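## Task

Carry the yellow tray onto the top of the two-door cabinet beside arm4, while the remaining three trays stay on top of the two-door cabinet beside arm1; when finished, every tray's contents must still be standing inside that tray.

## Robot and tools

ROBOTS. Four identical i2rt Big YAM arms: arm1, arm2, arm3, arm4. Each has six revolute joints, a two-finger gripper and a wrist camera (arm1_cam_wrist to arm4_cam_wrist). Four fixed room cameras are cam_arm1, cam_arm2, cam_arm3, cam_arm4. Reach is about 1.0 m from the joint1 axis. Arms act independently; a slow or stopped arm does not hold the others back.

FRAMES. Everything is in one scene frame in metres: origin on the floor, +z up. Each arm's foot (base_link) faces its own +x. Feet: arm1 near (-3.389, 0.970, 1.097), arm2 near (-0.636, 0.377, 0.910), arm3 near (0.722, 2.477, 0.955), arm4 near (0.746, -1.740, 0.865). The 'hand' point sits between the finger pads, roughly 1 cm behind the tips; the fingers extend along the hand's +z and open and close along its y. 'hand_target' is where the hand would be at the joint targets the drive currently holds. Printed hand positions can be off, especially at long reach, and hands often settle a centimetre or more from the commanded pose.

JOINTS (absolute, radians; tolerance for done in brackets). joint1_rad -2.879..2.879 [0.045], turns the arm about its foot, positive counter-clockwise seen from above, 0 along the foot's facing. joint2_rad 0..3.141 [0.14], shoulder, 0 = upper arm pointing back, positive lifts it up then forward. joint3_rad 0..3.019 [0.09], elbow, 0 = folded, positive opens. joint4_rad -1.692..1.57 [0.055], hand pitch, positive tips fingers up. joint5_rad -1.57..1.57 [0.03], sideways swing, positive to the arm's right. joint6_rad -2.094..2.094 [0.035], roll, positive clockwise viewed from behind the hand. gripper_m 0..0.093 [0.003], fingertip gap in metres.

TOOL move. Arguments arm1, arm2, arm3, arm4 (each optional, one object per arm) and cameras. An arm that is omitted receives nothing new but may keep pushing toward its old targets. Inside one arm's object:
- joints: a dict keyed by joint name giving absolute targets (radians; gripper_m in metres). Unnamed joints keep their targets.
- min_time_s: 0.1 to 8 s, the shortest duration for that arm's joint motions; longer motions are unaffected.
- target: a list of 7 numbers [x, y, z, qw, qx, qy, qz], an absolute hand pose in the scene frame (metres, quaternion w first). The hand travels a straight line toward it starting from its hand_target. When target is given, joints may contain only gripper_m.
- speed: 0.002 to 0.5 m/s (default 0.25), top speed of that path; rotation is capped at twice the value in rad/s. Only valid with target.
All hand paths in one call finish together, paced by the slowest, and last between 0.5 and 10 s. Paths ignore obstacles and other arms. Each control step keeps the commanded pose within 100 mm and 20 degrees of the measured hand. Hands can lag, drift, or overshoot speed near full stretch. Joint-space moves can sweep widely because joints run at different rates. cameras: list of names, 'all', or [] for none; default none for an action, all for an empty call. An empty move returns full state, images and the scene number.

OTHER TOOLS. wait(seconds 0..10, cameras): lets the scene run. zoom_image(camera, region [x0,y0,x1,y1] in pixels, at most 504 by 504, origin top-left), only for cameras in the latest images. read_manual(section 'licences'). finished_scene(scene 1 or 2): irreversible; the goal must hold without the robots, and later calls go to the next scene.

RESULTS. 'move: arm1 done; arm2 time_out' summarises each moved arm. joint_status and hand_status give per-motion endings: off_target (rested away, may still push), time_out (joint kept a nearby target and keeps pushing; on_its_own lists ones still moving; send the reported position to relieve it), not_followed (a safety check withheld joints; 'joint command not followed' or 'pose unreachable'; the arm may retry until new targets). on_its_own shows uncommanded activity; 'held at' is a target, not a reading. Arms under 'as last shown' were not commanded and show 'not commanded'. 'pictures' lists image order; images may trail the state slightly. Joint velocities in rad/s (gripper m/s), 'within noise' when still. Joint torques include gravity; values 3 and 4 wrap at ±28 N m. MOTOR HOT appears at 85 °C; at 100 °C an OVER-TEMPERATURE FAULT drops the arm for 30 to 60 s or more, and affected keys read limit_stop_at_motor_heat (resend targets afterward). If a call is refused or a stop interrupts it, the remaining move, wait and finished_scene calls in that reply are skipped; an invalid call (unknown key) does not skip them.

GRIPPER. Closed on nothing reads 0.000 to 0.003. Gripping a hard part at full force reads up to 0.005 narrower (or 0.002 wider) than the part. Targeting about 0.005 below the first-contact reading gives full force (roughly 50 to 64 N per pad); softer objects get squeezed harder. Release with a target well above the reading.

AVOID. Hard contact between two robots ends the scene; never close a gripper on another arm's fingers. The self/inter-arm check can be late and ignores fingers, gripper housings and wrist cameras. Arms do not stop on contact and keep pushing, which also overheats motors; so does holding loads or stretched poses. Do not knock anything off the work area or to the floor, drop parts, release moving parts, or slam into fixed or heavy objects. Loose objects may occasionally be nudged by outside disturbances.

Each tool is called by a JSON object that holds its "op" and its "data", one argument or row to a line.

## Session

{"op": "move", "data": {

}}

Scene clock: 0.00 s.
Joint torques (N m): no reading
Heat: arm1: hottest gripper 25 °C; arm2: hottest joint1_rad 26 °C; arm3: hottest joint1_rad 27 °C; arm4: hottest joint4_rad 28 °C.
Joint velocities: within noise
arm1.joint_positions: joint1_rad=+0.017 joint2_rad=+0.618 joint3_rad=+1.380 joint4_rad=-1.394 joint5_rad=-0.199 joint6_rad=+0.724 gripper_m=+0.09396
arm1.joint_status: not commanded
arm1.hand: x=-3.6214 y=+0.9713 z=+1.6194 quat_wxyz=(+0.224, +0.828, -0.326, -0.397) (m; scene frame)
arm1.hand_target: x=-3.6193 y=+0.9712 z=+1.6286 quat_wxyz=(+0.226, +0.824, -0.324, -0.406) (m; scene frame)
arm1.hand_status: not commanded
arm2.joint_positions: joint1_rad=+0.060 joint2_rad=+0.620 joint3_rad=+1.451 joint4_rad=-1.200 joint5_rad=+0.159 joint6_rad=+0.139 gripper_m=+0.09396
arm2.joint_status: not commanded
arm2.hand: x=-0.8722 y=+0.3944 z=+1.5108 quat_wxyz=(-0.009, +0.818, -0.081, -0.570) (m; scene frame)
arm2.hand_target: x=-0.8680 y=+0.3946 z=+1.5238 quat_wxyz=(-0.007, +0.809, -0.081, -0.582) (m; scene frame)
arm2.hand_status: not commanded
arm3.joint_positions: joint1_rad=-0.869 joint2_rad=+0.639 joint3_rad=+1.368 joint4_rad=-1.495 joint5_rad=-0.125 joint6_rad=+0.677 gripper_m=+0.09396
arm3.joint_status: not commanded
arm3.hand: x=+0.9311 y=+2.4316 z=+1.4532 quat_wxyz=(-0.381, -0.410, -0.818, -0.131) (m; scene frame)
arm3.hand_target: x=+0.9299 y=+2.4320 z=+1.4659 quat_wxyz=(-0.395, -0.406, -0.813, -0.133) (m; scene frame)
arm3.hand_status: not commanded
arm4.joint_positions: joint1_rad=+0.612 joint2_rad=+0.648 joint3_rad=+1.318 joint4_rad=-1.473 joint5_rad=-0.255 joint6_rad=+0.101 gripper_m=+0.09396
arm4.joint_status: not commanded
arm4.hand: x=+0.9680 y=-1.6808 z=+1.3424 quat_wxyz=(-0.361, +0.036, -0.919, -0.153) (m; scene frame)
arm4.hand_target: x=+0.9670 y=-1.6810 z=+1.3518 quat_wxyz=(-0.372, +0.038, -0.915, -0.153) (m; scene frame)
arm4.hand_status: not commanded
pictures: arm1_cam_wrist, arm2_cam_wrist, arm3_cam_wrist, arm4_cam_wrist, cam_arm1, cam_arm2, cam_arm3, cam_arm4

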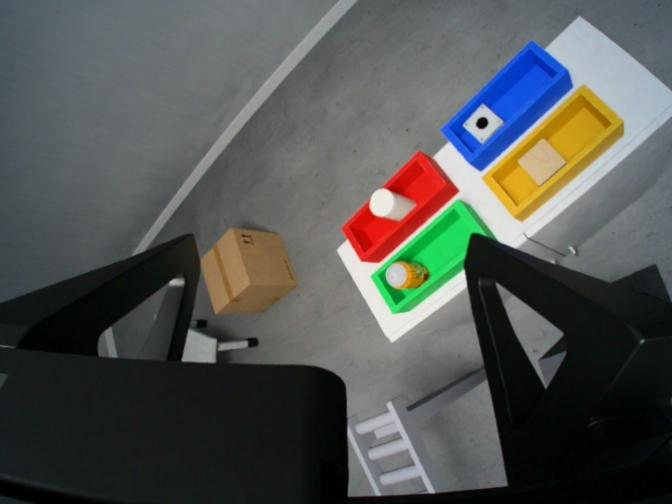

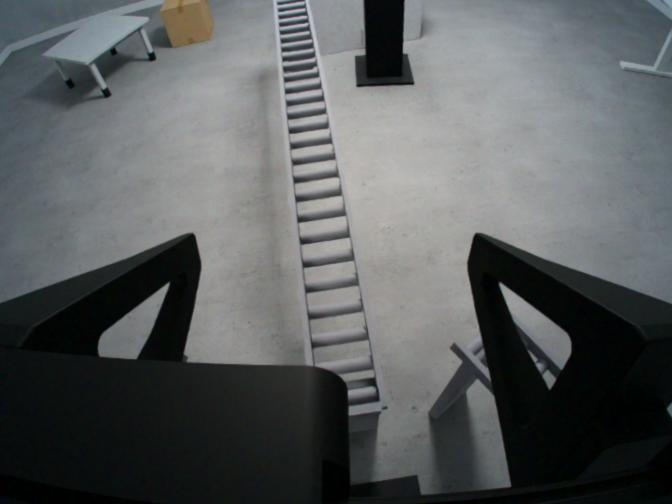

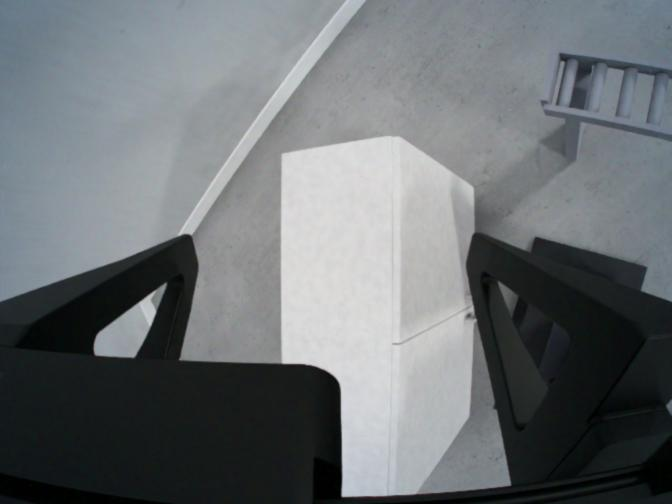

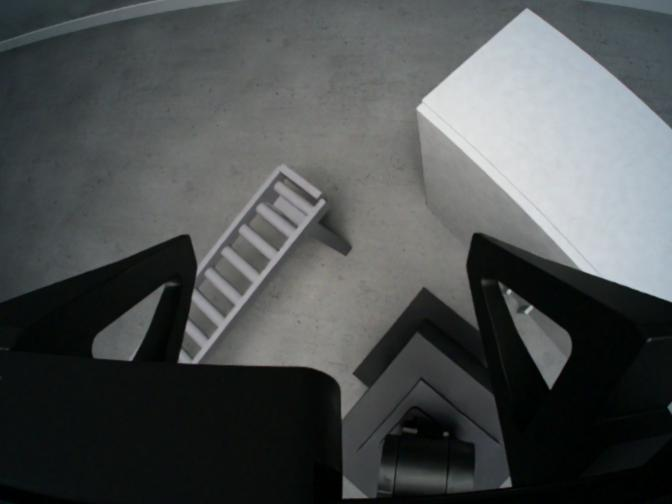

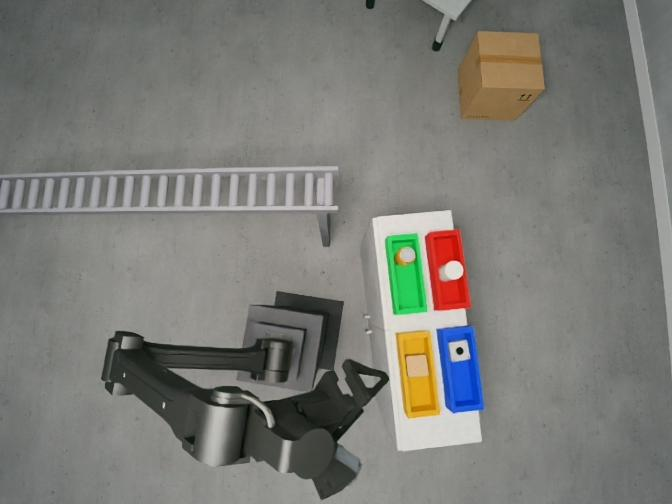

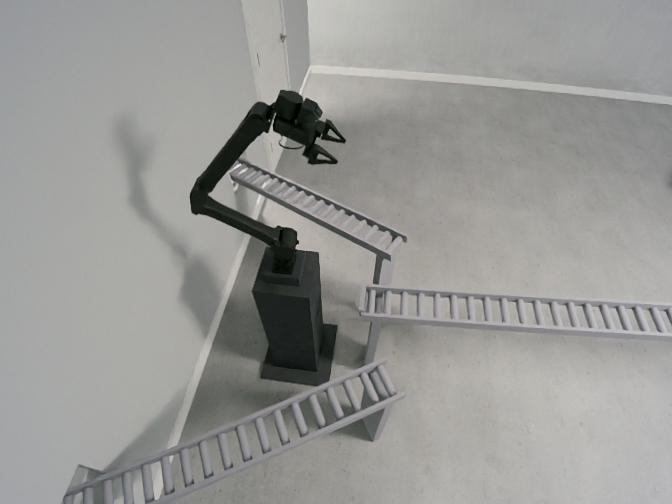

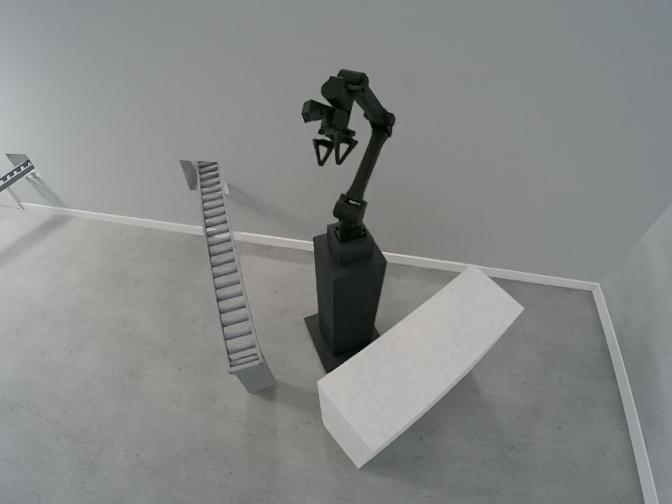

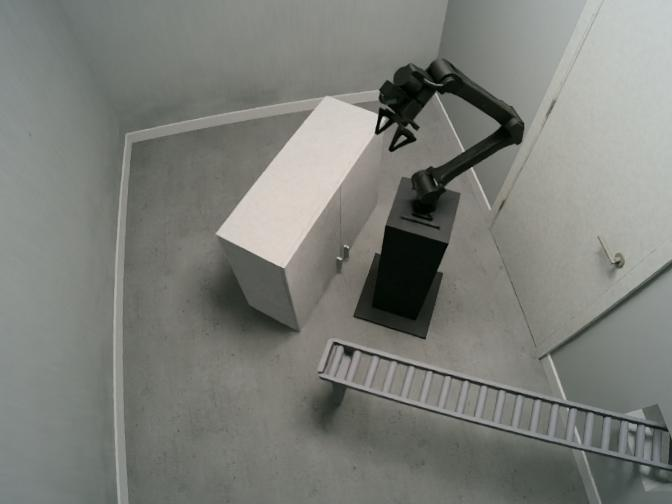

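{"op": "move", "data": {
  "arm1": {"target":[-3.80,1.04,1.2,0,0.752,-0.659,0],"speed":0.4},
  "arm2": {"target":[-1.06,0.46,1.22,0,1,0,0],"speed":0.4},
  "arm4": {"target":[1.12,-1.38,1.05,0,0.26,0.966,0],"speed":0.4},
  "cameras": ["all"]
}}

Scene clock: 8.10 s.
Joint torques (N m): arm1=[-1.26 -9.29 11.95 0.42 -0.03 0.03] | arm2=[-0.62 -11.63 12.66 0.03 0.13 -0.18] | arm3=[0.91 1.96 10.74 2.18 0.06 -0.12] | arm4=[0.62 -13.98 13.12 -0.24 0.03 0.2]
Heat: arm1: hottest gripper 25 °C; arm2: hottest joint1_rad 26 °C; arm3: hottest joint1_rad 27 °C; arm4: hottest joint4_rad 28 °C.
move: arm1 off_target; arm2 off_target; arm4 off_target
Joint velocities: within noise
arm1.joint_positions: joint1_rad=-0.007 joint2_rad=+1.500 joint3_rad=+1.045 joint4_rad=-1.143 joint5_rad=+0.017 joint6_rad=+1.273 gripper_m=+0.09396
arm1.joint_status: not commanded
arm1.hand: x=-3.7838 y=+1.0316 z=+1.1900 quat_wxyz=(-0.011, +0.760, -0.650, +0.015) (m; scene frame)
arm1.hand_target: x=-3.7994 y=+1.0400 z=+1.2003 quat_wxyz=(+0.000, +0.752, -0.659, +0.000) (m; scene frame)
arm1.hand_status: off_target (0.021 m and 2.6 deg from the pose sent, 0.461 m and 66.2 deg at the start)
arm2.joint_positions: joint1_rad=-0.175 joint2_rad=+1.485 joint3_rad=+1.521 joint4_rad=-1.672 joint5_rad=+0.002 joint6_rad=-0.176 gripper_m=+0.09396
arm2.joint_status: not commanded
arm2.hand: x=-1.0488 y=+0.4551 z=+1.1927 quat_wxyz=(+0.007, +1.000, -0.002, +0.029) (m; scene frame)
arm2.hand_target: x=-1.0585 y=+0.4597 z=+1.2196 quat_wxyz=(-0.001, +1.000, +0.000, -0.002) (m; scene frame)
arm2.hand_status: off_target (0.030 m and 3.4 deg from the pose sent, 0.352 m and 70.3 deg at the start; a joint's target at an end of its range on 23 of 77 steps)
arm3: as last shown
arm4.joint_positions: joint1_rad=+1.287 joint2_rad=+1.714 joint3_rad=+1.504 joint4_rad=-1.396 joint5_rad=+0.002 joint6_rad=+1.282 gripper_m=+0.09396
arm4.joint_status: not commanded
arm4.hand: x=+1.1162 y=-1.3939 z=+1.0368 quat_wxyz=(+0.007, -0.261, -0.965, +0.013) (m; scene frame)
arm4.hand_target: x=+1.1195 y=-1.3804 z=+1.0499 quat_wxyz=(+0.000, -0.260, -0.966, +0.000) (m; scene frame)
arm4.hand_status: off_target (0.020 m and 1.6 deg from the pose sent, 0.446 m and 57.2 deg at the start)
pictures: arm1_cam_wrist, arm2_cam_wrist, arm3_cam_wrist, arm4_cam_wrist, cam_arm1, cam_arm2, cam_arm3, cam_arm4
camera_calibration:
arm1_cam_wrist: T_world_to_cam=[[0.986477, 0.159598, 0.037306, 3.52383], [0.107595, -0.802292, 0.587156, 0.540771], [0.123639, -0.575201, -0.808614, 2.15051], [0, 0, 0, 1]] pos_world=[-3.80025, 1.10843, 1.28995]
arm2_cam_wrist: T_world_to_cam=[[-0.0308393, 0.999516, -0.00410104, -0.48758], [0.77655, 0.0265427, 0.629496, 0.0550759], [0.629301, 0.0162286, -0.776993, 1.70387], [0, 0, 0, 1]] pos_world=[-1.13005, 0.458231, 1.28722]
arm4_cam_wrist: T_world_to_cam=[[-0.506807, -0.861582, 0.0286845, -0.665582], [-0.68454, 0.422445, 0.594092, 0.739652], [-0.523977, 0.281455, -0.803885, 1.93608], [0, 0, 0, 1]] pos_world=[1.18346, -1.43084, 1.13606]

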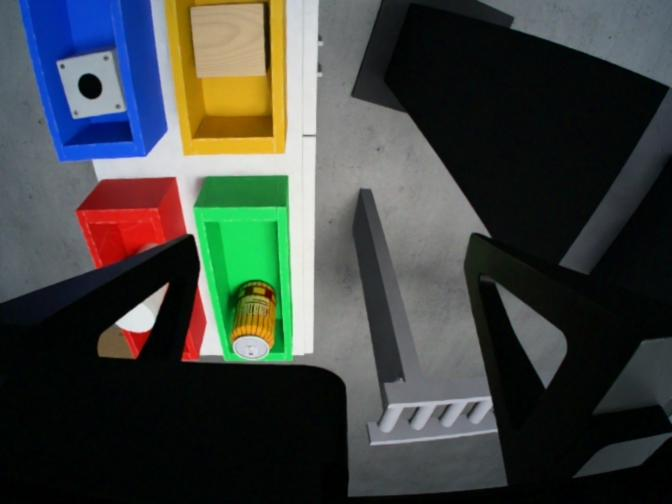

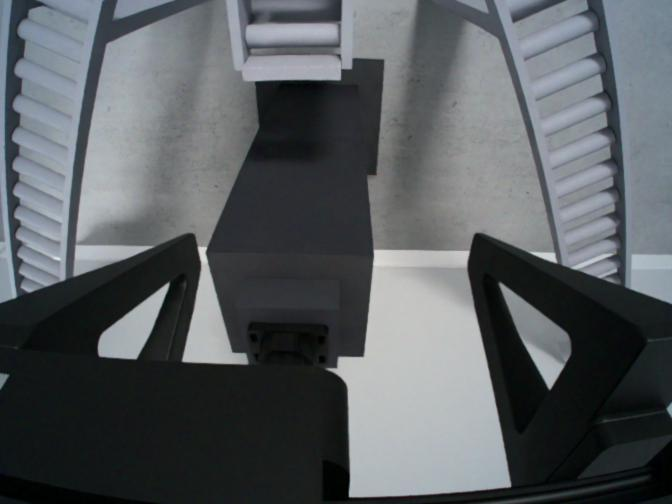

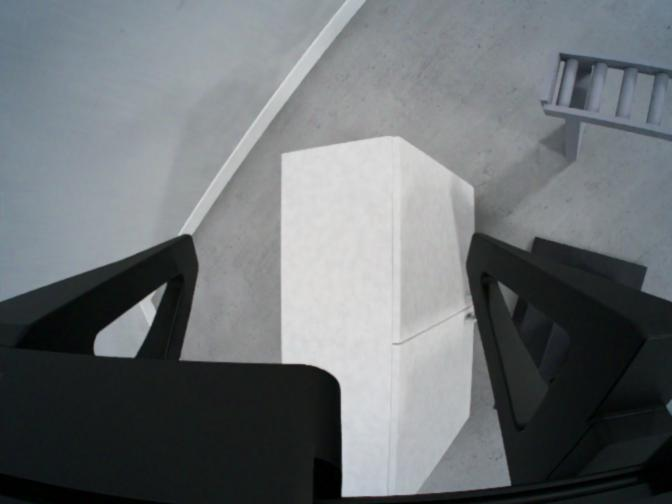

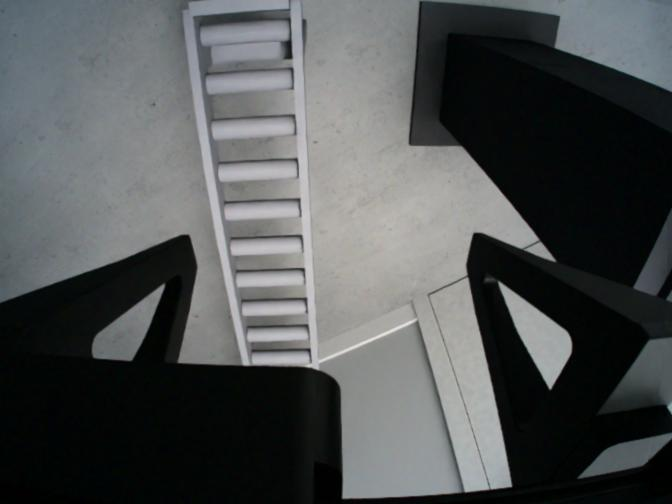

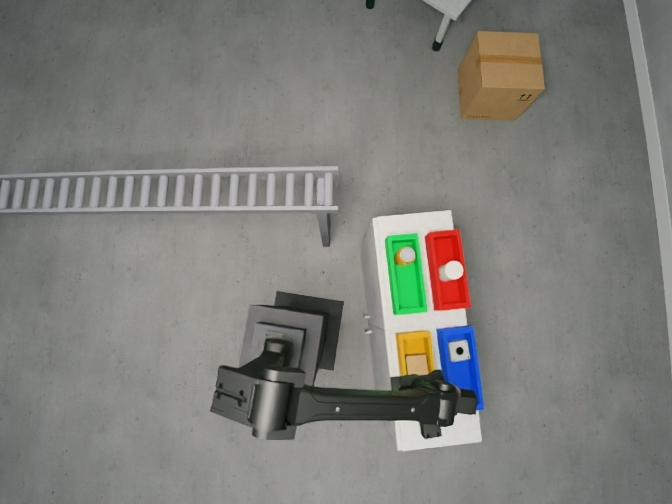

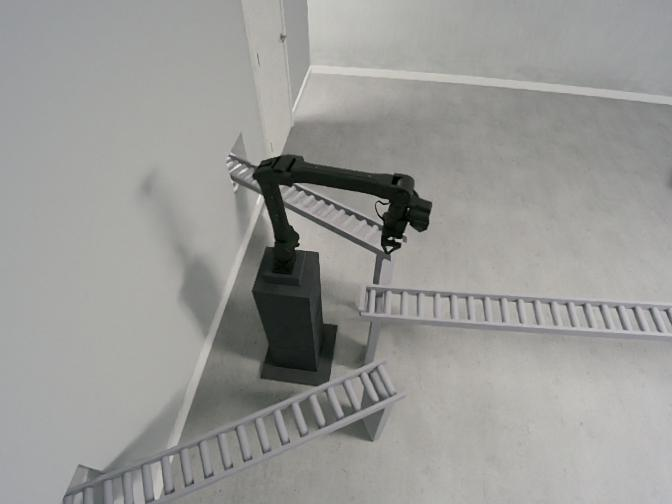

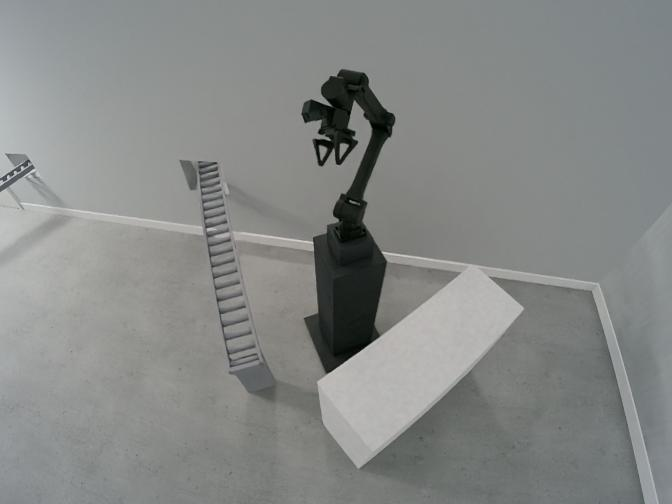

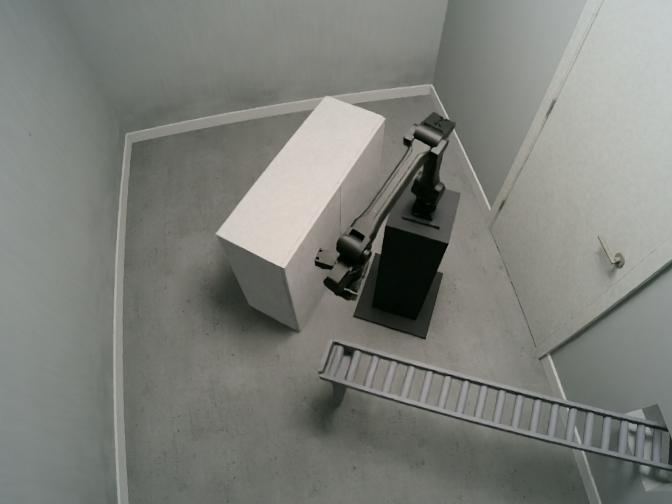

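{"op": "move", "data": {
  "arm1": {"target":[-3.838,1.095,1.06,0,0.752,-0.659,0],"speed":0.3,"joints":{"gripper_m":0.06}},
  "cameras": ["arm1_cam_wrist","cam_arm1"]
}}

{"op": "zoom_image", "data": {
  "camera": "cam_arm1",
  "region": [320, 190, 520, 470]
}}

Scene clock: 11.60 s.
Joint torques (N m): arm1=[-1.08 -11.05 9.51 0.58 -0.07 -0.14] | arm2=[-0.56 -11.63 12.67 0.05 0.13 -0.2] | arm3=[0.85 1.79 10.76 2.11 0.06 -0.12] | arm4=[0.62 -13.98 13.12 -0.23 0.04 0.22]
Heat: arm1: hottest gripper 25 °C; arm2: hottest joint1_rad 26 °C; arm3: hottest joint1_rad 27 °C; arm4: hottest joint1_rad 27 °C.
move: arm1 off_target
Joint velocities: within noise
arm1.joint_positions: joint1_rad=-0.117 joint2_rad=+1.820 joint3_rad=+1.046 joint4_rad=-0.813 joint5_rad=+0.017 joint6_rad=+1.181 gripper_m=+0.06008
arm1.joint_status: all done
arm1.hand: x=-3.8232 y=+1.0854 z=+1.0577 quat_wxyz=(-0.008, +0.754, -0.657, +0.012) (m; scene frame)
arm1.hand_target: x=-3.8375 y=+1.0951 z=+1.0604 quat_wxyz=(+0.000, +0.752, -0.659, +0.000) (m; scene frame)
arm1.hand_status: off_target (0.018 m and 1.6 deg from the pose sent, 0.154 m and 2.6 deg at the start)
arm2, arm3, arm4: as last shown
arm4.hand: x=+1.1162 y=-1.3940 z=+1.0368 quat_wxyz=(+0.007, -0.262, -0.965, +0.013) (m; scene frame)
arm4.hand_target: x=+1.1194 y=-1.3804 z=+1.0499 quat_wxyz=(+0.000, -0.260, -0.966, +0.000) (m; scene frame)
pictures: arm1_cam_wrist, cam_arm1
camera_calibration:
arm1_cam_wrist: T_world_to_cam=[[0.989584, 0.141284, 0.0276164, 3.60103], [0.0984739, -0.804284, 0.58603, 0.634403], [0.105008, -0.577206, -0.809819, 2.01155], [0, 0, 0, 1]] pos_world=[-3.83722, 1.16255, 1.15776]

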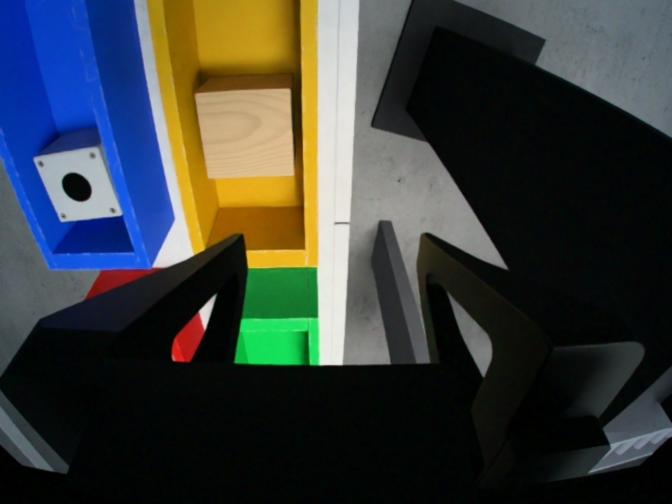

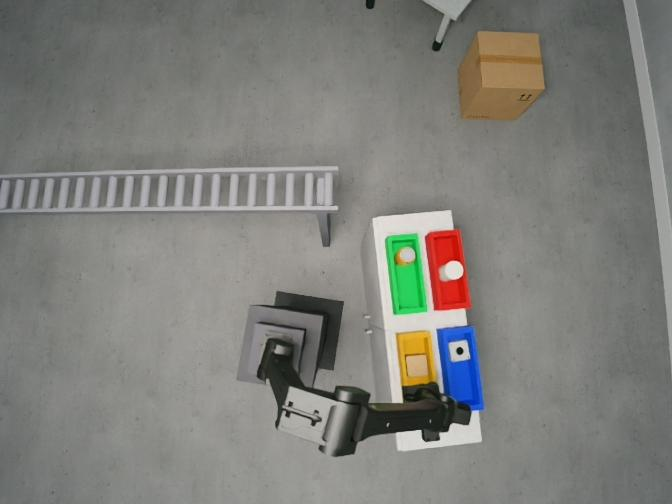

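Scaled by 1.800 from the camera's 672x504 image, which has a finer 960x720 frame.

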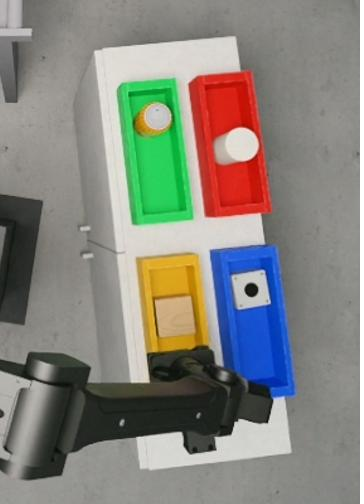

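{"op": "move", "data": {
  "arm1": {"target":[-3.852,1.133,0.935,0,0.752,-0.659,0],"speed":0.3,"joints":{"gripper_m":0.06}},
  "cameras": ["arm1_cam_wrist","cam_arm1"]
}}

{"op": "zoom_image", "data": {
  "camera": "cam_arm1",
  "region": [360, 310, 500, 470]
}}

Scene clock: 14.37 s.
Joint torques (N m): arm1=[-0.85 -13.22 6.84 0.54 -0.09 -0.15] | arm2=[-0.56 -11.63 12.64 0.05 0.13 -0.2] | arm3=[0.91 1.9 10.77 2.15 0.04 -0.12] | arm4=[0.62 -13.98 13.12 -0.21 0.04 0.22]
Heat: arm1: hottest gripper 25 °C; arm2: hottest joint1_rad 26 °C; arm3: hottest joint1_rad 27 °C; arm4: hottest joint1_rad 27 °C.
move: arm1 off_target
Joint velocities: within noise
arm1.joint_positions: joint1_rad=-0.190 joint2_rad=+2.124 joint3_rad=+1.119 joint4_rad=-0.569 joint5_rad=+0.015 joint6_rad=+1.110 gripper_m=+0.06008
arm1.joint_status: all done
arm1.hand: x=-3.8435 y=+1.1252 z=+0.9377 quat_wxyz=(-0.005, +0.753, -0.658, +0.006) (m; scene frame)
arm1.hand_target: x=-3.8517 y=+1.1330 z=+0.9352 quat_wxyz=(+0.000, +0.752, -0.659, +0.000) (m; scene frame)
arm1.hand_status: off_target (0.012 m and 0.9 deg from the pose sent, 0.135 m and 1.6 deg at the start)
arm2, arm3, arm4: as last shown
pictures: arm1_cam_wrist, cam_arm1
camera_calibration:
arm1_cam_wrist: T_world_to_cam=[[0.990188, 0.138839, 0.015862, 3.63489], [0.103606, -0.805559, 0.583387, 0.762317], [0.0937746, -0.57602, -0.812039, 1.89702], [0, 0, 0, 1]] pos_world=[-3.8561, 1.20215, 1.03808]

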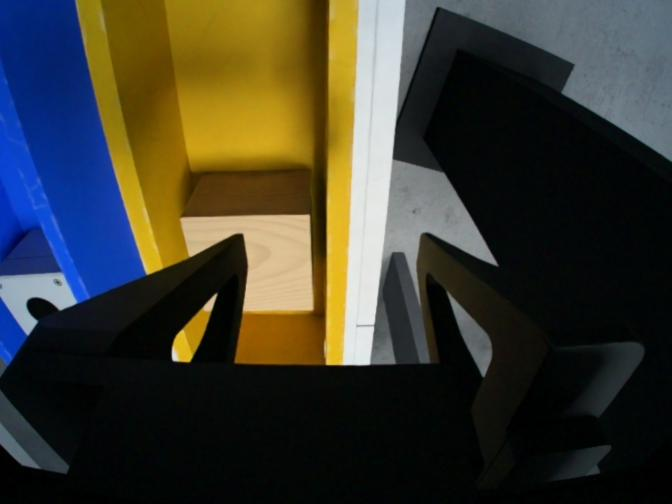

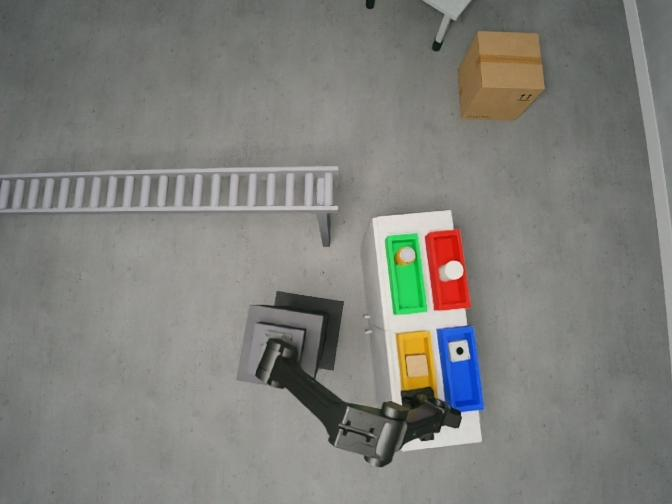

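Scaled by 3.150 from the camera's 672x504 image, which has a finer 960x720 frame.

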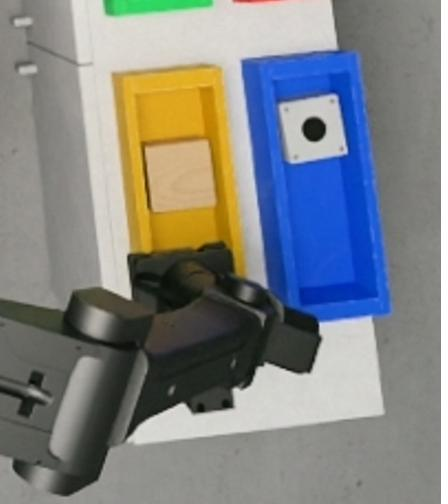

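{"op": "move", "data": {
  "arm1": {"target":[-3.845,1.137,0.85,0,0.752,-0.659,0],"speed":0.2,"joints":{"gripper_m":0.06}},
  "cameras": ["arm1_cam_wrist"]
}}

Scene clock: 16.77 s.
Joint torques (N m): arm1=[-1.2 -13.63 4.93 0.58 -0.07 -0.15] | arm2=[-0.62 -11.63 12.67 0.05 0.14 -0.19] | arm3=[0.85 1.9 10.78 2.14 0.04 -0.12] | arm4=[0.56 -13.98 13.12 -0.23 0.03 0.22]
Heat: arm1: hottest gripper 25 °C; arm2: hottest joint2_rad 27 °C; arm3: hottest joint1_rad 27 °C; arm4: hottest joint1_rad 27 °C.
move: arm1 off_target
Joint velocities: within noise
arm1.joint_positions: joint1_rad=-0.200 joint2_rad=+2.319 joint3_rad=+1.158 joint4_rad=-0.408 joint5_rad=+0.015 joint6_rad=+1.095 gripper_m=+0.06008
arm1.joint_status: all done
arm1.hand: x=-3.8408 y=+1.1282 z=+0.8546 quat_wxyz=(-0.003, +0.755, -0.656, +0.004) (m; scene frame)
arm1.hand_target: x=-3.8447 y=+1.1369 z=+0.8501 quat_wxyz=(+0.000, +0.752, -0.659, +0.000) (m; scene frame)
arm1.hand_status: off_target (0.011 m and 0.8 deg from the pose sent, 0.088 m and 0.9 deg at the start)
arm2, arm3, arm4: as last shown
pictures: arm1_cam_wrist
camera_calibration:
arm1_cam_wrist: T_world_to_cam=[[0.989564, 0.143649, 0.0113331, 3.62917], [0.110295, -0.805712, 0.581948, 0.839972], [0.0927274, -0.574625, -0.813147, 1.8264], [0, 0, 0, 1]] pos_world=[-3.8533, 1.20494, 0.955181]

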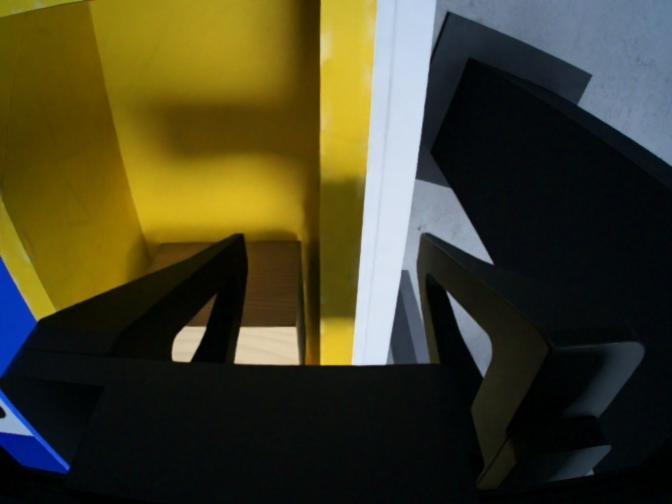

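{"op": "move", "data": {
  "arm1": {"joints":{"gripper_m":0.003}},
  "cameras": ["arm1_cam_wrist"]
}}

{"op": "move", "data": {
  "arm1": {"target":[-3.845,1.137,0.95,0,0.752,-0.659,0],"speed":0.12},
  "cameras": ["arm1_cam_wrist","cam_arm1"]
}}

Scene clock: 17.77 s.
Joint torques (N m): arm1=[-1.14 -13.51 4.82 0.43 0 -0.14] | arm2=[-0.56 -11.58 12.66 0.05 0.13 -0.2] | arm3=[0.97 1.79 10.73 2.18 0.04 -0.12] | arm4=[0.62 -14.04 13.12 -0.23 0.04 0.22]
Heat: arm1: hottest gripper 25 °C; arm2: hottest joint2_rad 27 °C; arm3: hottest joint1_rad 27 °C; arm4: hottest joint1_rad 27 °C.
move: arm1 off_target
Joint velocities: within noise
arm1.joint_positions: joint1_rad=-0.201 joint2_rad=+2.319 joint3_rad=+1.160 joint4_rad=-0.405 joint5_rad=+0.013 joint6_rad=+1.094 gripper_m=+0.01237
arm1.joint_status: gripper_m off_target (ended at +0.01240, target +0.00300)
arm1.hand: x=-3.8428 y=+1.1292 z=+0.8549 quat_wxyz=(-0.002, +0.755, -0.656, +0.002) (m; scene frame)
arm1.hand_target: x=-3.8447 y=+1.1369 z=+0.8501 quat_wxyz=(+0.000, +0.752, -0.659, +0.000) (m; scene frame)
arm1.hand_status: not commanded
arm2, arm3, arm4: as last shown
pictures: arm1_cam_wrist
camera_calibration:
arm1_cam_wrist: T_world_to_cam=[[0.989625, 0.14357, 0.00557234, 3.63624], [0.113653, -0.805957, 0.580961, 0.854877], [0.0878994, -0.5743, -0.813912, 1.80916], [0, 0, 0, 1]] pos_world=[-3.85469, 1.20594, 0.955587]

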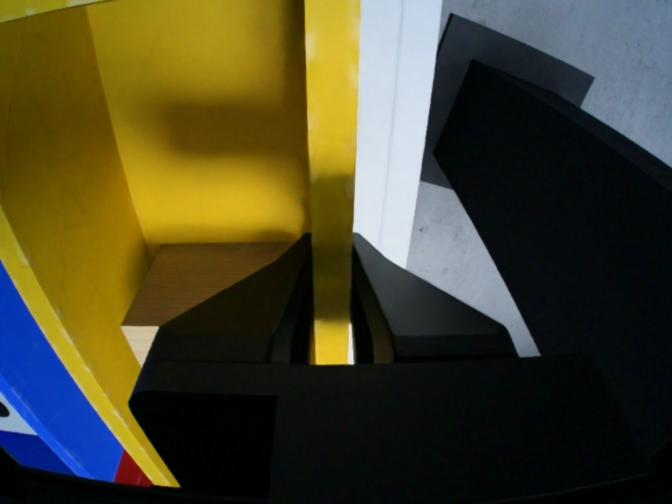

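Scene clock: 19.40 s.
Joint torques (N m): arm1=[-0.91 -15.91 5.11 -0.2 -0.2 -0.11] | arm2=[-0.56 -11.63 12.66 0.05 0.14 -0.2] | arm3=[0.97 1.9 10.74 2.15 0.05 -0.11] | arm4=[0.56 -13.98 13.12 -0.21 0.03 0.22]
Heat: arm1: hottest gripper 25 °C; arm2: hottest joint2_rad 27 °C; arm3: hottest joint1_rad 27 °C; arm4: hottest joint1_rad 27 °C.
move: arm1 off_target
Joint velocities: within noise
arm1.joint_positions: joint1_rad=-0.201 joint2_rad=+2.121 joint3_rad=+1.116 joint4_rad=-0.573 joint5_rad=+0.019 joint6_rad=+1.094 gripper_m=+0.01237
arm1.joint_status: not commanded
arm1.hand: x=-3.8399 y=+1.1302 z=+0.9382 quat_wxyz=(-0.007, +0.755, -0.656, +0.008) (m; scene frame)
arm1.hand_target: x=-3.8449 y=+1.1369 z=+0.9499 quat_wxyz=(+0.000, +0.752, -0.659, +0.000) (m; scene frame)
arm1.hand_status: off_target (0.015 m and 1.3 deg from the pose sent, 0.095 m and 0.5 deg at the start)
arm2, arm3, arm4: as last shown
pictures: arm1_cam_wrist, cam_arm1
camera_calibration:
arm1_cam_wrist: T_world_to_cam=[[0.989372, 0.143799, 0.0215499, 3.61652], [0.104444, -0.805931, 0.582724, 0.769919], [0.101163, -0.57428, -0.812384, 1.92675], [0, 0, 0, 1]] pos_world=[-3.85341, 1.20694, 1.03867]

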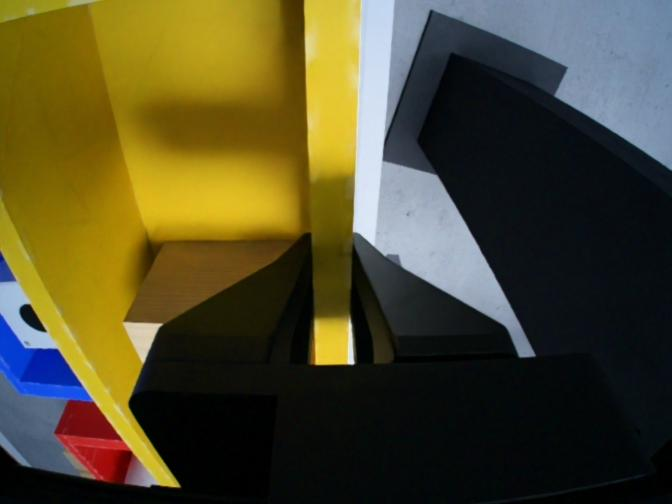

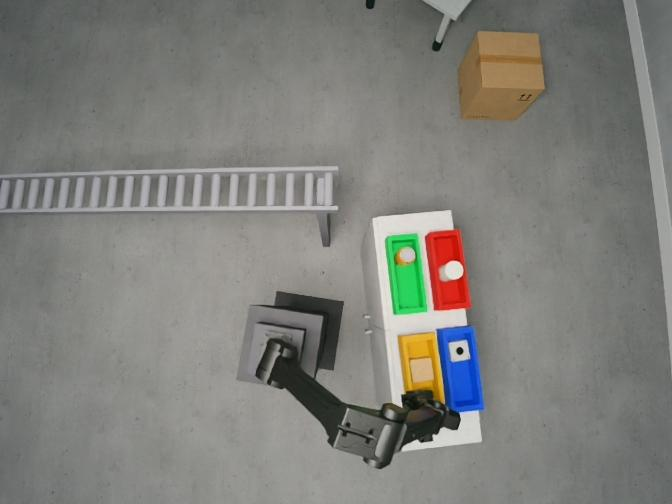

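{"op": "move", "data": {
  "arm1": {"target":[-3.83,1.13,1.16,0,0.752,-0.659,0],"speed":0.25}
}}

{"op": "move", "data": {
  "arm1": {"joints":{"joint1_rad":1.70,"joint6_rad":1.54},"min_time_s":3.5},
  "cameras": ["arm1_cam_wrist","cam_arm1"]
}}

Scene clock: 22.37 s.
Joint torques (N m): arm1=[-0.38 -12.92 12.7 -0.4 -0.21 -0.02] | arm2=[-0.62 -11.63 12.66 0.05 0.13 -0.19] | arm3=[0.91 1.85 10.73 2.18 0.05 -0.12] | arm4=[0.56 -14.04 13.12 -0.23 0.04 0.22]
Heat: arm1: hottest gripper 25 °C; arm2: hottest joint3_rad 28 °C; arm3: hottest joint1_rad 27 °C; arm4: hottest joint1_rad 27 °C.
move: arm1 off_target
Joint velocities: within noise
arm1.joint_positions: joint1_rad=-0.201 joint2_rad=+1.694 joint3_rad=+1.123 joint4_rad=-1.049 joint5_rad=+0.019 joint6_rad=+1.094 gripper_m=+0.01237
arm1.joint_status: not commanded
arm1.hand: x=-3.8075 y=+1.1213 z=+1.1350 quat_wxyz=(-0.015, +0.755, -0.655, +0.028) (m; scene frame)
arm1.hand_target: x=-3.8288 y=+1.1296 z=+1.1604 quat_wxyz=(+0.000, +0.752, -0.659, +0.000) (m; scene frame)
arm1.hand_status: off_target (0.035 m and 3.6 deg from the pose sent, 0.222 m and 1.3 deg at the start)
arm2, arm3, arm4: as last shown
pictures: none

Scene clock: 26.50 s.
Joint torques (N m): arm1=[-0.09 -12.69 12.88 -0.18 -0.17 0] | arm2=[-0.62 -11.63 12.66 0.03 0.13 -0.19] | arm3=[0.91 2.14 10.78 2.17 0.04 -0.12] | arm4=[0.62 -13.98 13.11 -0.23 0.04 0.22]
Heat: arm1: hottest gripper 26 °C; arm2: hottest joint3_rad 29 °C; arm3: hottest joint1_rad 27 °C; arm4: hottest joint1_rad 27 °C.
move: arm1 done
Joint velocities: within noise
arm1.joint_positions: joint1_rad=+1.700 joint2_rad=+1.694 joint3_rad=+1.123 joint4_rad=-1.053 joint5_rad=+0.018 joint6_rad=+1.534 gripper_m=+0.01237
arm1.joint_status: all done
arm1.hand: x=-3.3956 y=+0.5271 z=+1.1473 quat_wxyz=(-0.020, +1.000, +0.015, -0.005) (m; scene frame)
arm1.hand_target: x=-3.3949 y=+0.5040 z=+1.1733 quat_wxyz=(+0.014, +1.000, +0.012, -0.002) (m; scene frame)
arm1.hand_status: not commanded
arm2, arm4: as last shown
arm3.joint_positions: joint1_rad=-0.869 joint2_rad=+0.639 joint3_rad=+1.368 joint4_rad=-1.495 joint5_rad=-0.125 joint6_rad=+0.677 gripper_m=+0.09396
arm3.joint_status: not commanded
arm3.hand: x=+0.9311 y=+2.4316 z=+1.4532 quat_wxyz=(-0.381, -0.410, -0.818, -0.131) (m; scene frame)
arm3.hand_target: x=+0.9299 y=+2.4320 z=+1.4659 quat_wxyz=(-0.395, -0.406, -0.813, -0.133) (m; scene frame)
arm3.hand_status: not commanded
pictures: arm1_cam_wrist, cam_arm1
camera_calibration:
arm1_cam_wrist: T_world_to_cam=[[-0.0346582, 0.998601, 0.0399283, -0.689636], [0.819545, 0.00553324, 0.572988, 2.12727], [0.571966, 0.0525818, -0.81859, 2.98065], [0, 0, 0, 1]] pos_world=[-3.47212, 0.520173, 1.24857]

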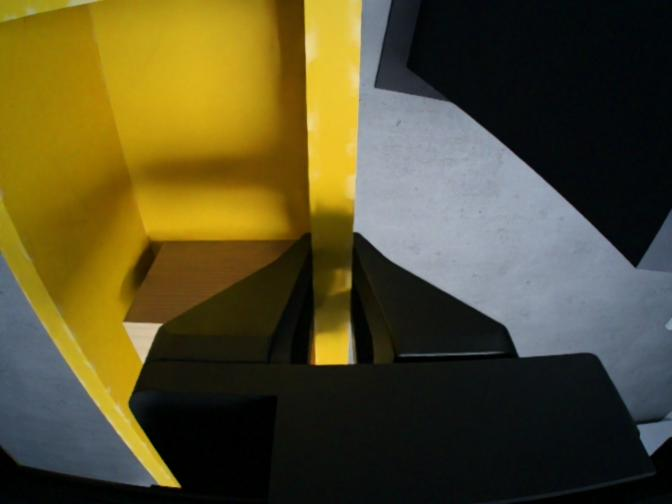

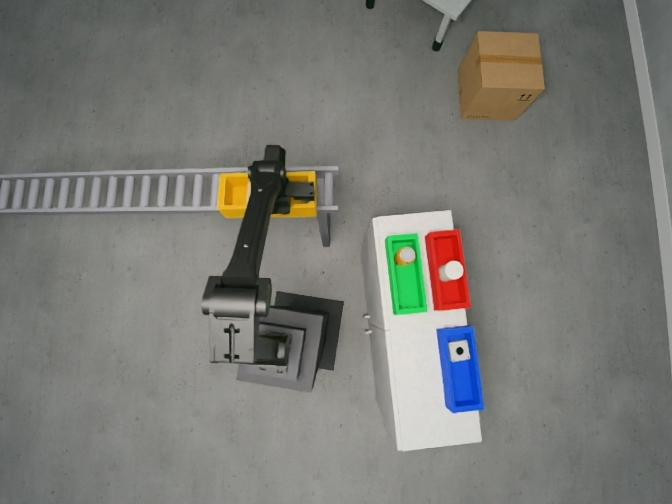

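{"op": "move", "data": {
  "arm1": {"target":[-3.35,0.392,0.93,0.005,1,0.0155,-0.005],"speed":0.25},
  "cameras": ["arm1_cam_wrist","cam_arm1"]
}}

{"op": "zoom_image", "data": {
  "camera": "cam_arm1",
  "region": [180, 130, 380, 270]
}}

Scene clock: 29.00 s.
Joint torques (N m): arm1=[1.03 -13.68 10.48 0.76 0.08 -0.14] | arm2=[-0.62 -11.58 12.66 0.05 0.13 -0.19] | arm3=[0.91 1.85 10.78 2.15 0.05 -0.12] | arm4=[0.56 -13.98 13.11 -0.21 0.04 0.22]
Heat: arm1: hottest gripper 26 °C; arm2: hottest joint3_rad 30 °C; arm3: hottest joint1_rad 27 °C; arm4: hottest joint1_rad 27 °C.
move: arm1 off_target
Joint velocities: within noise
arm1.joint_positions: joint1_rad=+1.764 joint2_rad=+2.278 joint3_rad=+1.405 joint4_rad=-0.729 joint5_rad=+0.017 joint6_rad=+1.617 gripper_m=+0.01241
arm1.joint_status: not commanded
arm1.hand: x=-3.3590 y=+0.4111 z=+0.9393 quat_wxyz=(-0.007, +1.000, +0.005, -0.005) (m; scene frame)
arm1.hand_target: x=-3.3500 y=+0.3932 z=+0.9306 quat_wxyz=(+0.005, +1.000, +0.015, -0.005) (m; scene frame)
arm1.hand_status: off_target (0.023 m and 1.8 deg from the pose sent, 0.260 m and 2.8 deg at the start)
arm2.joint_positions: joint1_rad=-0.175 joint2_rad=+1.485 joint3_rad=+1.521 joint4_rad=-1.672 joint5_rad=+0.002 joint6_rad=-0.176 gripper_m=+0.09396
arm2.joint_status: not commanded
arm2.hand: x=-1.0488 y=+0.4551 z=+1.1927 quat_wxyz=(+0.007, +1.000, -0.002, +0.029) (m; scene frame)
arm2.hand_target: x=-1.0585 y=+0.4597 z=+1.2196 quat_wxyz=(-0.001, +1.000, +0.000, -0.002) (m; scene frame)
arm2.hand_status: not commanded
arm3: as last shown
arm4.joint_positions: joint1_rad=+1.287 joint2_rad=+1.714 joint3_rad=+1.504 joint4_rad=-1.396 joint5_rad=+0.002 joint6_rad=+1.282 gripper_m=+0.09396
arm4.joint_status: not commanded
arm4.hand: x=+1.1162 y=-1.3940 z=+1.0368 quat_wxyz=(+0.007, -0.262, -0.965, +0.013) (m; scene frame)
arm4.hand_target: x=+1.1194 y=-1.3804 z=+1.0499 quat_wxyz=(+0.000, -0.260, -0.966, +0.000) (m; scene frame)
arm4.hand_status: not commanded
pictures: arm1_cam_wrist, cam_arm1
camera_calibration:
arm1_cam_wrist: T_world_to_cam=[[-0.015001, 0.999769, 0.0153844, -0.475577], [0.820467, 0.00351368, 0.571683, 2.22223], [0.571496, 0.0211982, -0.820331, 2.80848], [0, 0, 0, 1]] pos_world=[-3.43544, 0.408125, 1.04079]

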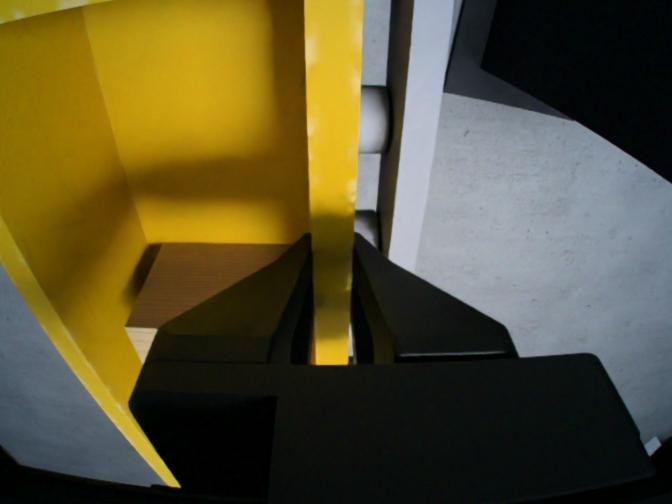

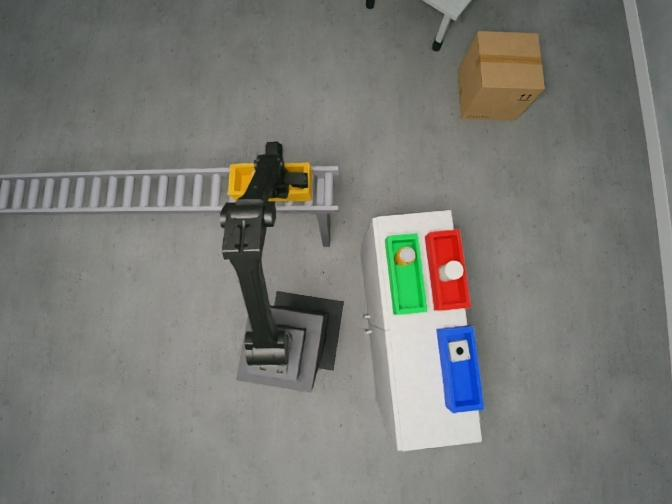

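Scaled by 2.520 from the camera's 672x504 image, which has a finer 960x720 frame.

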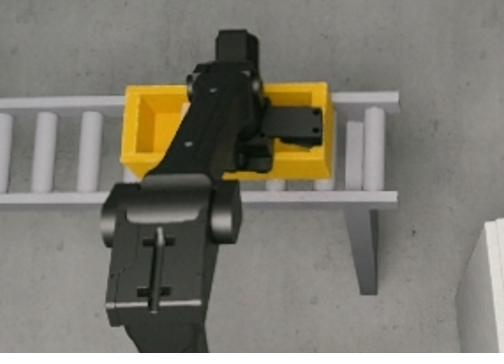

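{"op": "zoom_image", "data": {
  "camera": "cam_arm1",
  "region": [220, 150, 350, 225]
}}

{"op": "zoom_image", "data": {
  "camera": "arm1_cam_wrist",
  "region": [300, 0, 500, 270]
}}

Scaled by 3.877 from the camera's 672x504 image, which has a finer 960x720 frame.

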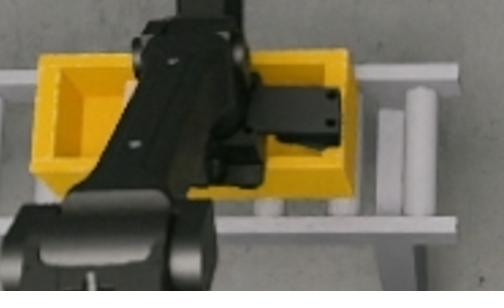

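Scaled by 1.867 from the camera's 672x504 image, which has a finer 960x720 frame.

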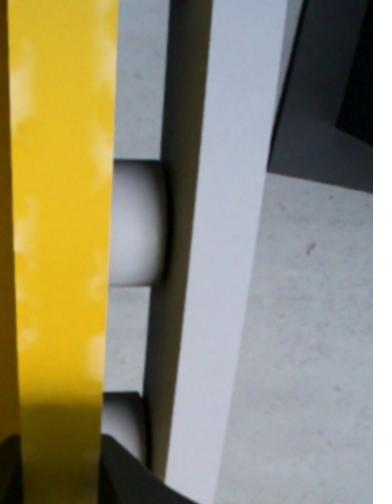

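{"op": "move", "data": {
  "arm1": {"target":[-3.34,0.408,0.94,0.005,1,0.0155,-0.005],"speed":0.2}
}}

{"op": "move", "data": {
  "arm1": {"target":[-3.34,0.408,0.905,0.005,1,0.0155,-0.005],"speed":0.1},
  "cameras": ["arm1_cam_wrist","cam_arm1"]
}}

{"op": "zoom_image", "data": {
  "camera": "cam_arm1",
  "region": [220, 150, 350, 225]
}}

Scene clock: 33.27 s.
Joint torques (N m): arm1=[1.03 -16.62 6.01 0.84 0.08 -0.12] | arm2=[-0.56 -11.63 12.66 0.05 0.14 -0.19] | arm3=[0.79 1.9 10.82 2.19 0.05 -0.11] | arm4=[0.62 -14.04 13.12 -0.23 0.04 0.22]
Heat: arm1: hottest gripper 26 °C; arm2: hottest joint3_rad 31 °C; arm3: hottest joint1_rad 27 °C; arm4: hottest joint1_rad 27 °C.
move: arm1 done
Joint velocities: within noise
arm1.joint_positions: joint1_rad=+1.783 joint2_rad=+2.276 joint3_rad=+1.399 joint4_rad=-0.718 joint5_rad=+0.017 joint6_rad=+1.635 gripper_m=+0.01241
arm1.joint_status: not commanded
arm1.hand: x=-3.3484 y=+0.4114 z=+0.9392 quat_wxyz=(-0.003, +1.000, +0.006, -0.005) (m; scene frame)
arm1.hand_target: x=-3.3400 y=+0.4081 z=+0.9401 quat_wxyz=(+0.005, +1.000, +0.016, -0.005) (m; scene frame)
arm1.hand_status: done (0.009 m and 1.5 deg from the pose sent, 0.019 m and 1.8 deg at the start)
arm2, arm3, arm4: as last shown
pictures: none

Scene clock: 34.23 s.
Joint torques (N m): arm1=[1.03 -11.87 7.25 2.66 0.08 -0.13] | arm2=[-0.56 -11.63 12.64 0.02 0.13 -0.19] | arm3=[0.91 2.08 10.78 2.15 0.05 -0.12] | arm4=[0.56 -13.98 13.12 -0.23 0.03 0.22]
Heat: arm1: hottest gripper 26 °C; arm2: hottest joint3_rad 31 °C; arm3: hottest joint1_rad 27 °C; arm4: hottest joint1_rad 27 °C.
move: arm1 off_target
Joint velocities: within noise
arm1.joint_positions: joint1_rad=+1.783 joint2_rad=+2.277 joint3_rad=+1.391 joint4_rad=-0.699 joint5_rad=+0.017 joint6_rad=+1.635 gripper_m=+0.01241
arm1.joint_status: not commanded
arm1.hand: x=-3.3484 y=+0.4116 z=+0.9363 quat_wxyz=(+0.001, +1.000, +0.006, -0.005) (m; scene frame)
arm1.hand_target: x=-3.3403 y=+0.4101 z=+0.9066 quat_wxyz=(+0.005, +1.000, +0.016, -0.005) (m; scene frame)
arm1.hand_status: off_target (0.033 m and 1.2 deg from the pose sent, 0.035 m and 1.5 deg at the start)
arm2, arm3, arm4: as last shown
pictures: arm1_cam_wrist, cam_arm1
camera_calibration:
arm1_cam_wrist: T_world_to_cam=[[-0.0160545, 0.99987, -0.00166163, -0.463554], [0.820074, 0.0141184, 0.572083, 2.20926], [0.572032, 0.00782187, -0.820194, 2.80708], [0, 0, 0, 1]] pos_world=[-3.42494, 0.410346, 1.0377]

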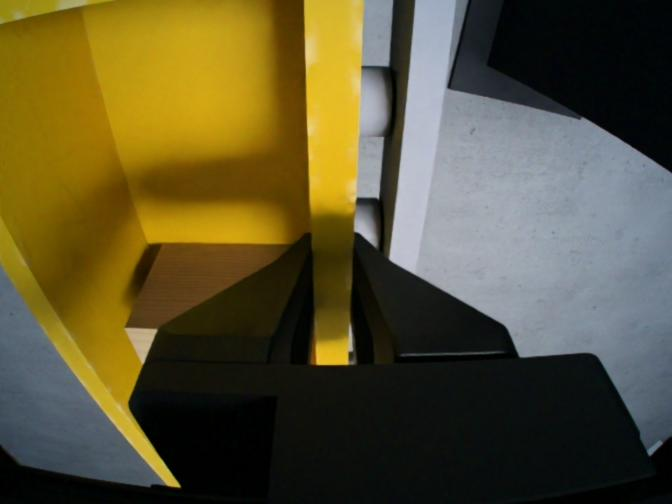

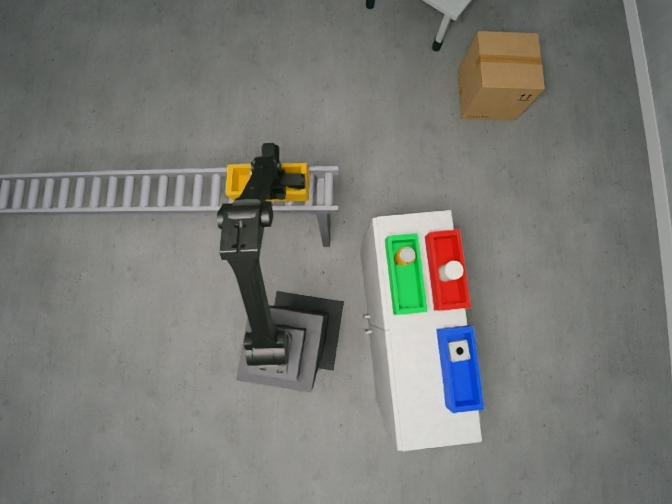

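Scaled by 3.877 from the camera's 672x504 image, which has a finer 960x720 frame.

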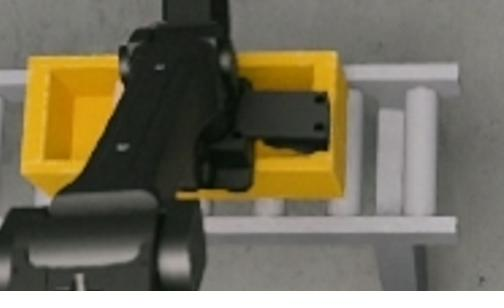

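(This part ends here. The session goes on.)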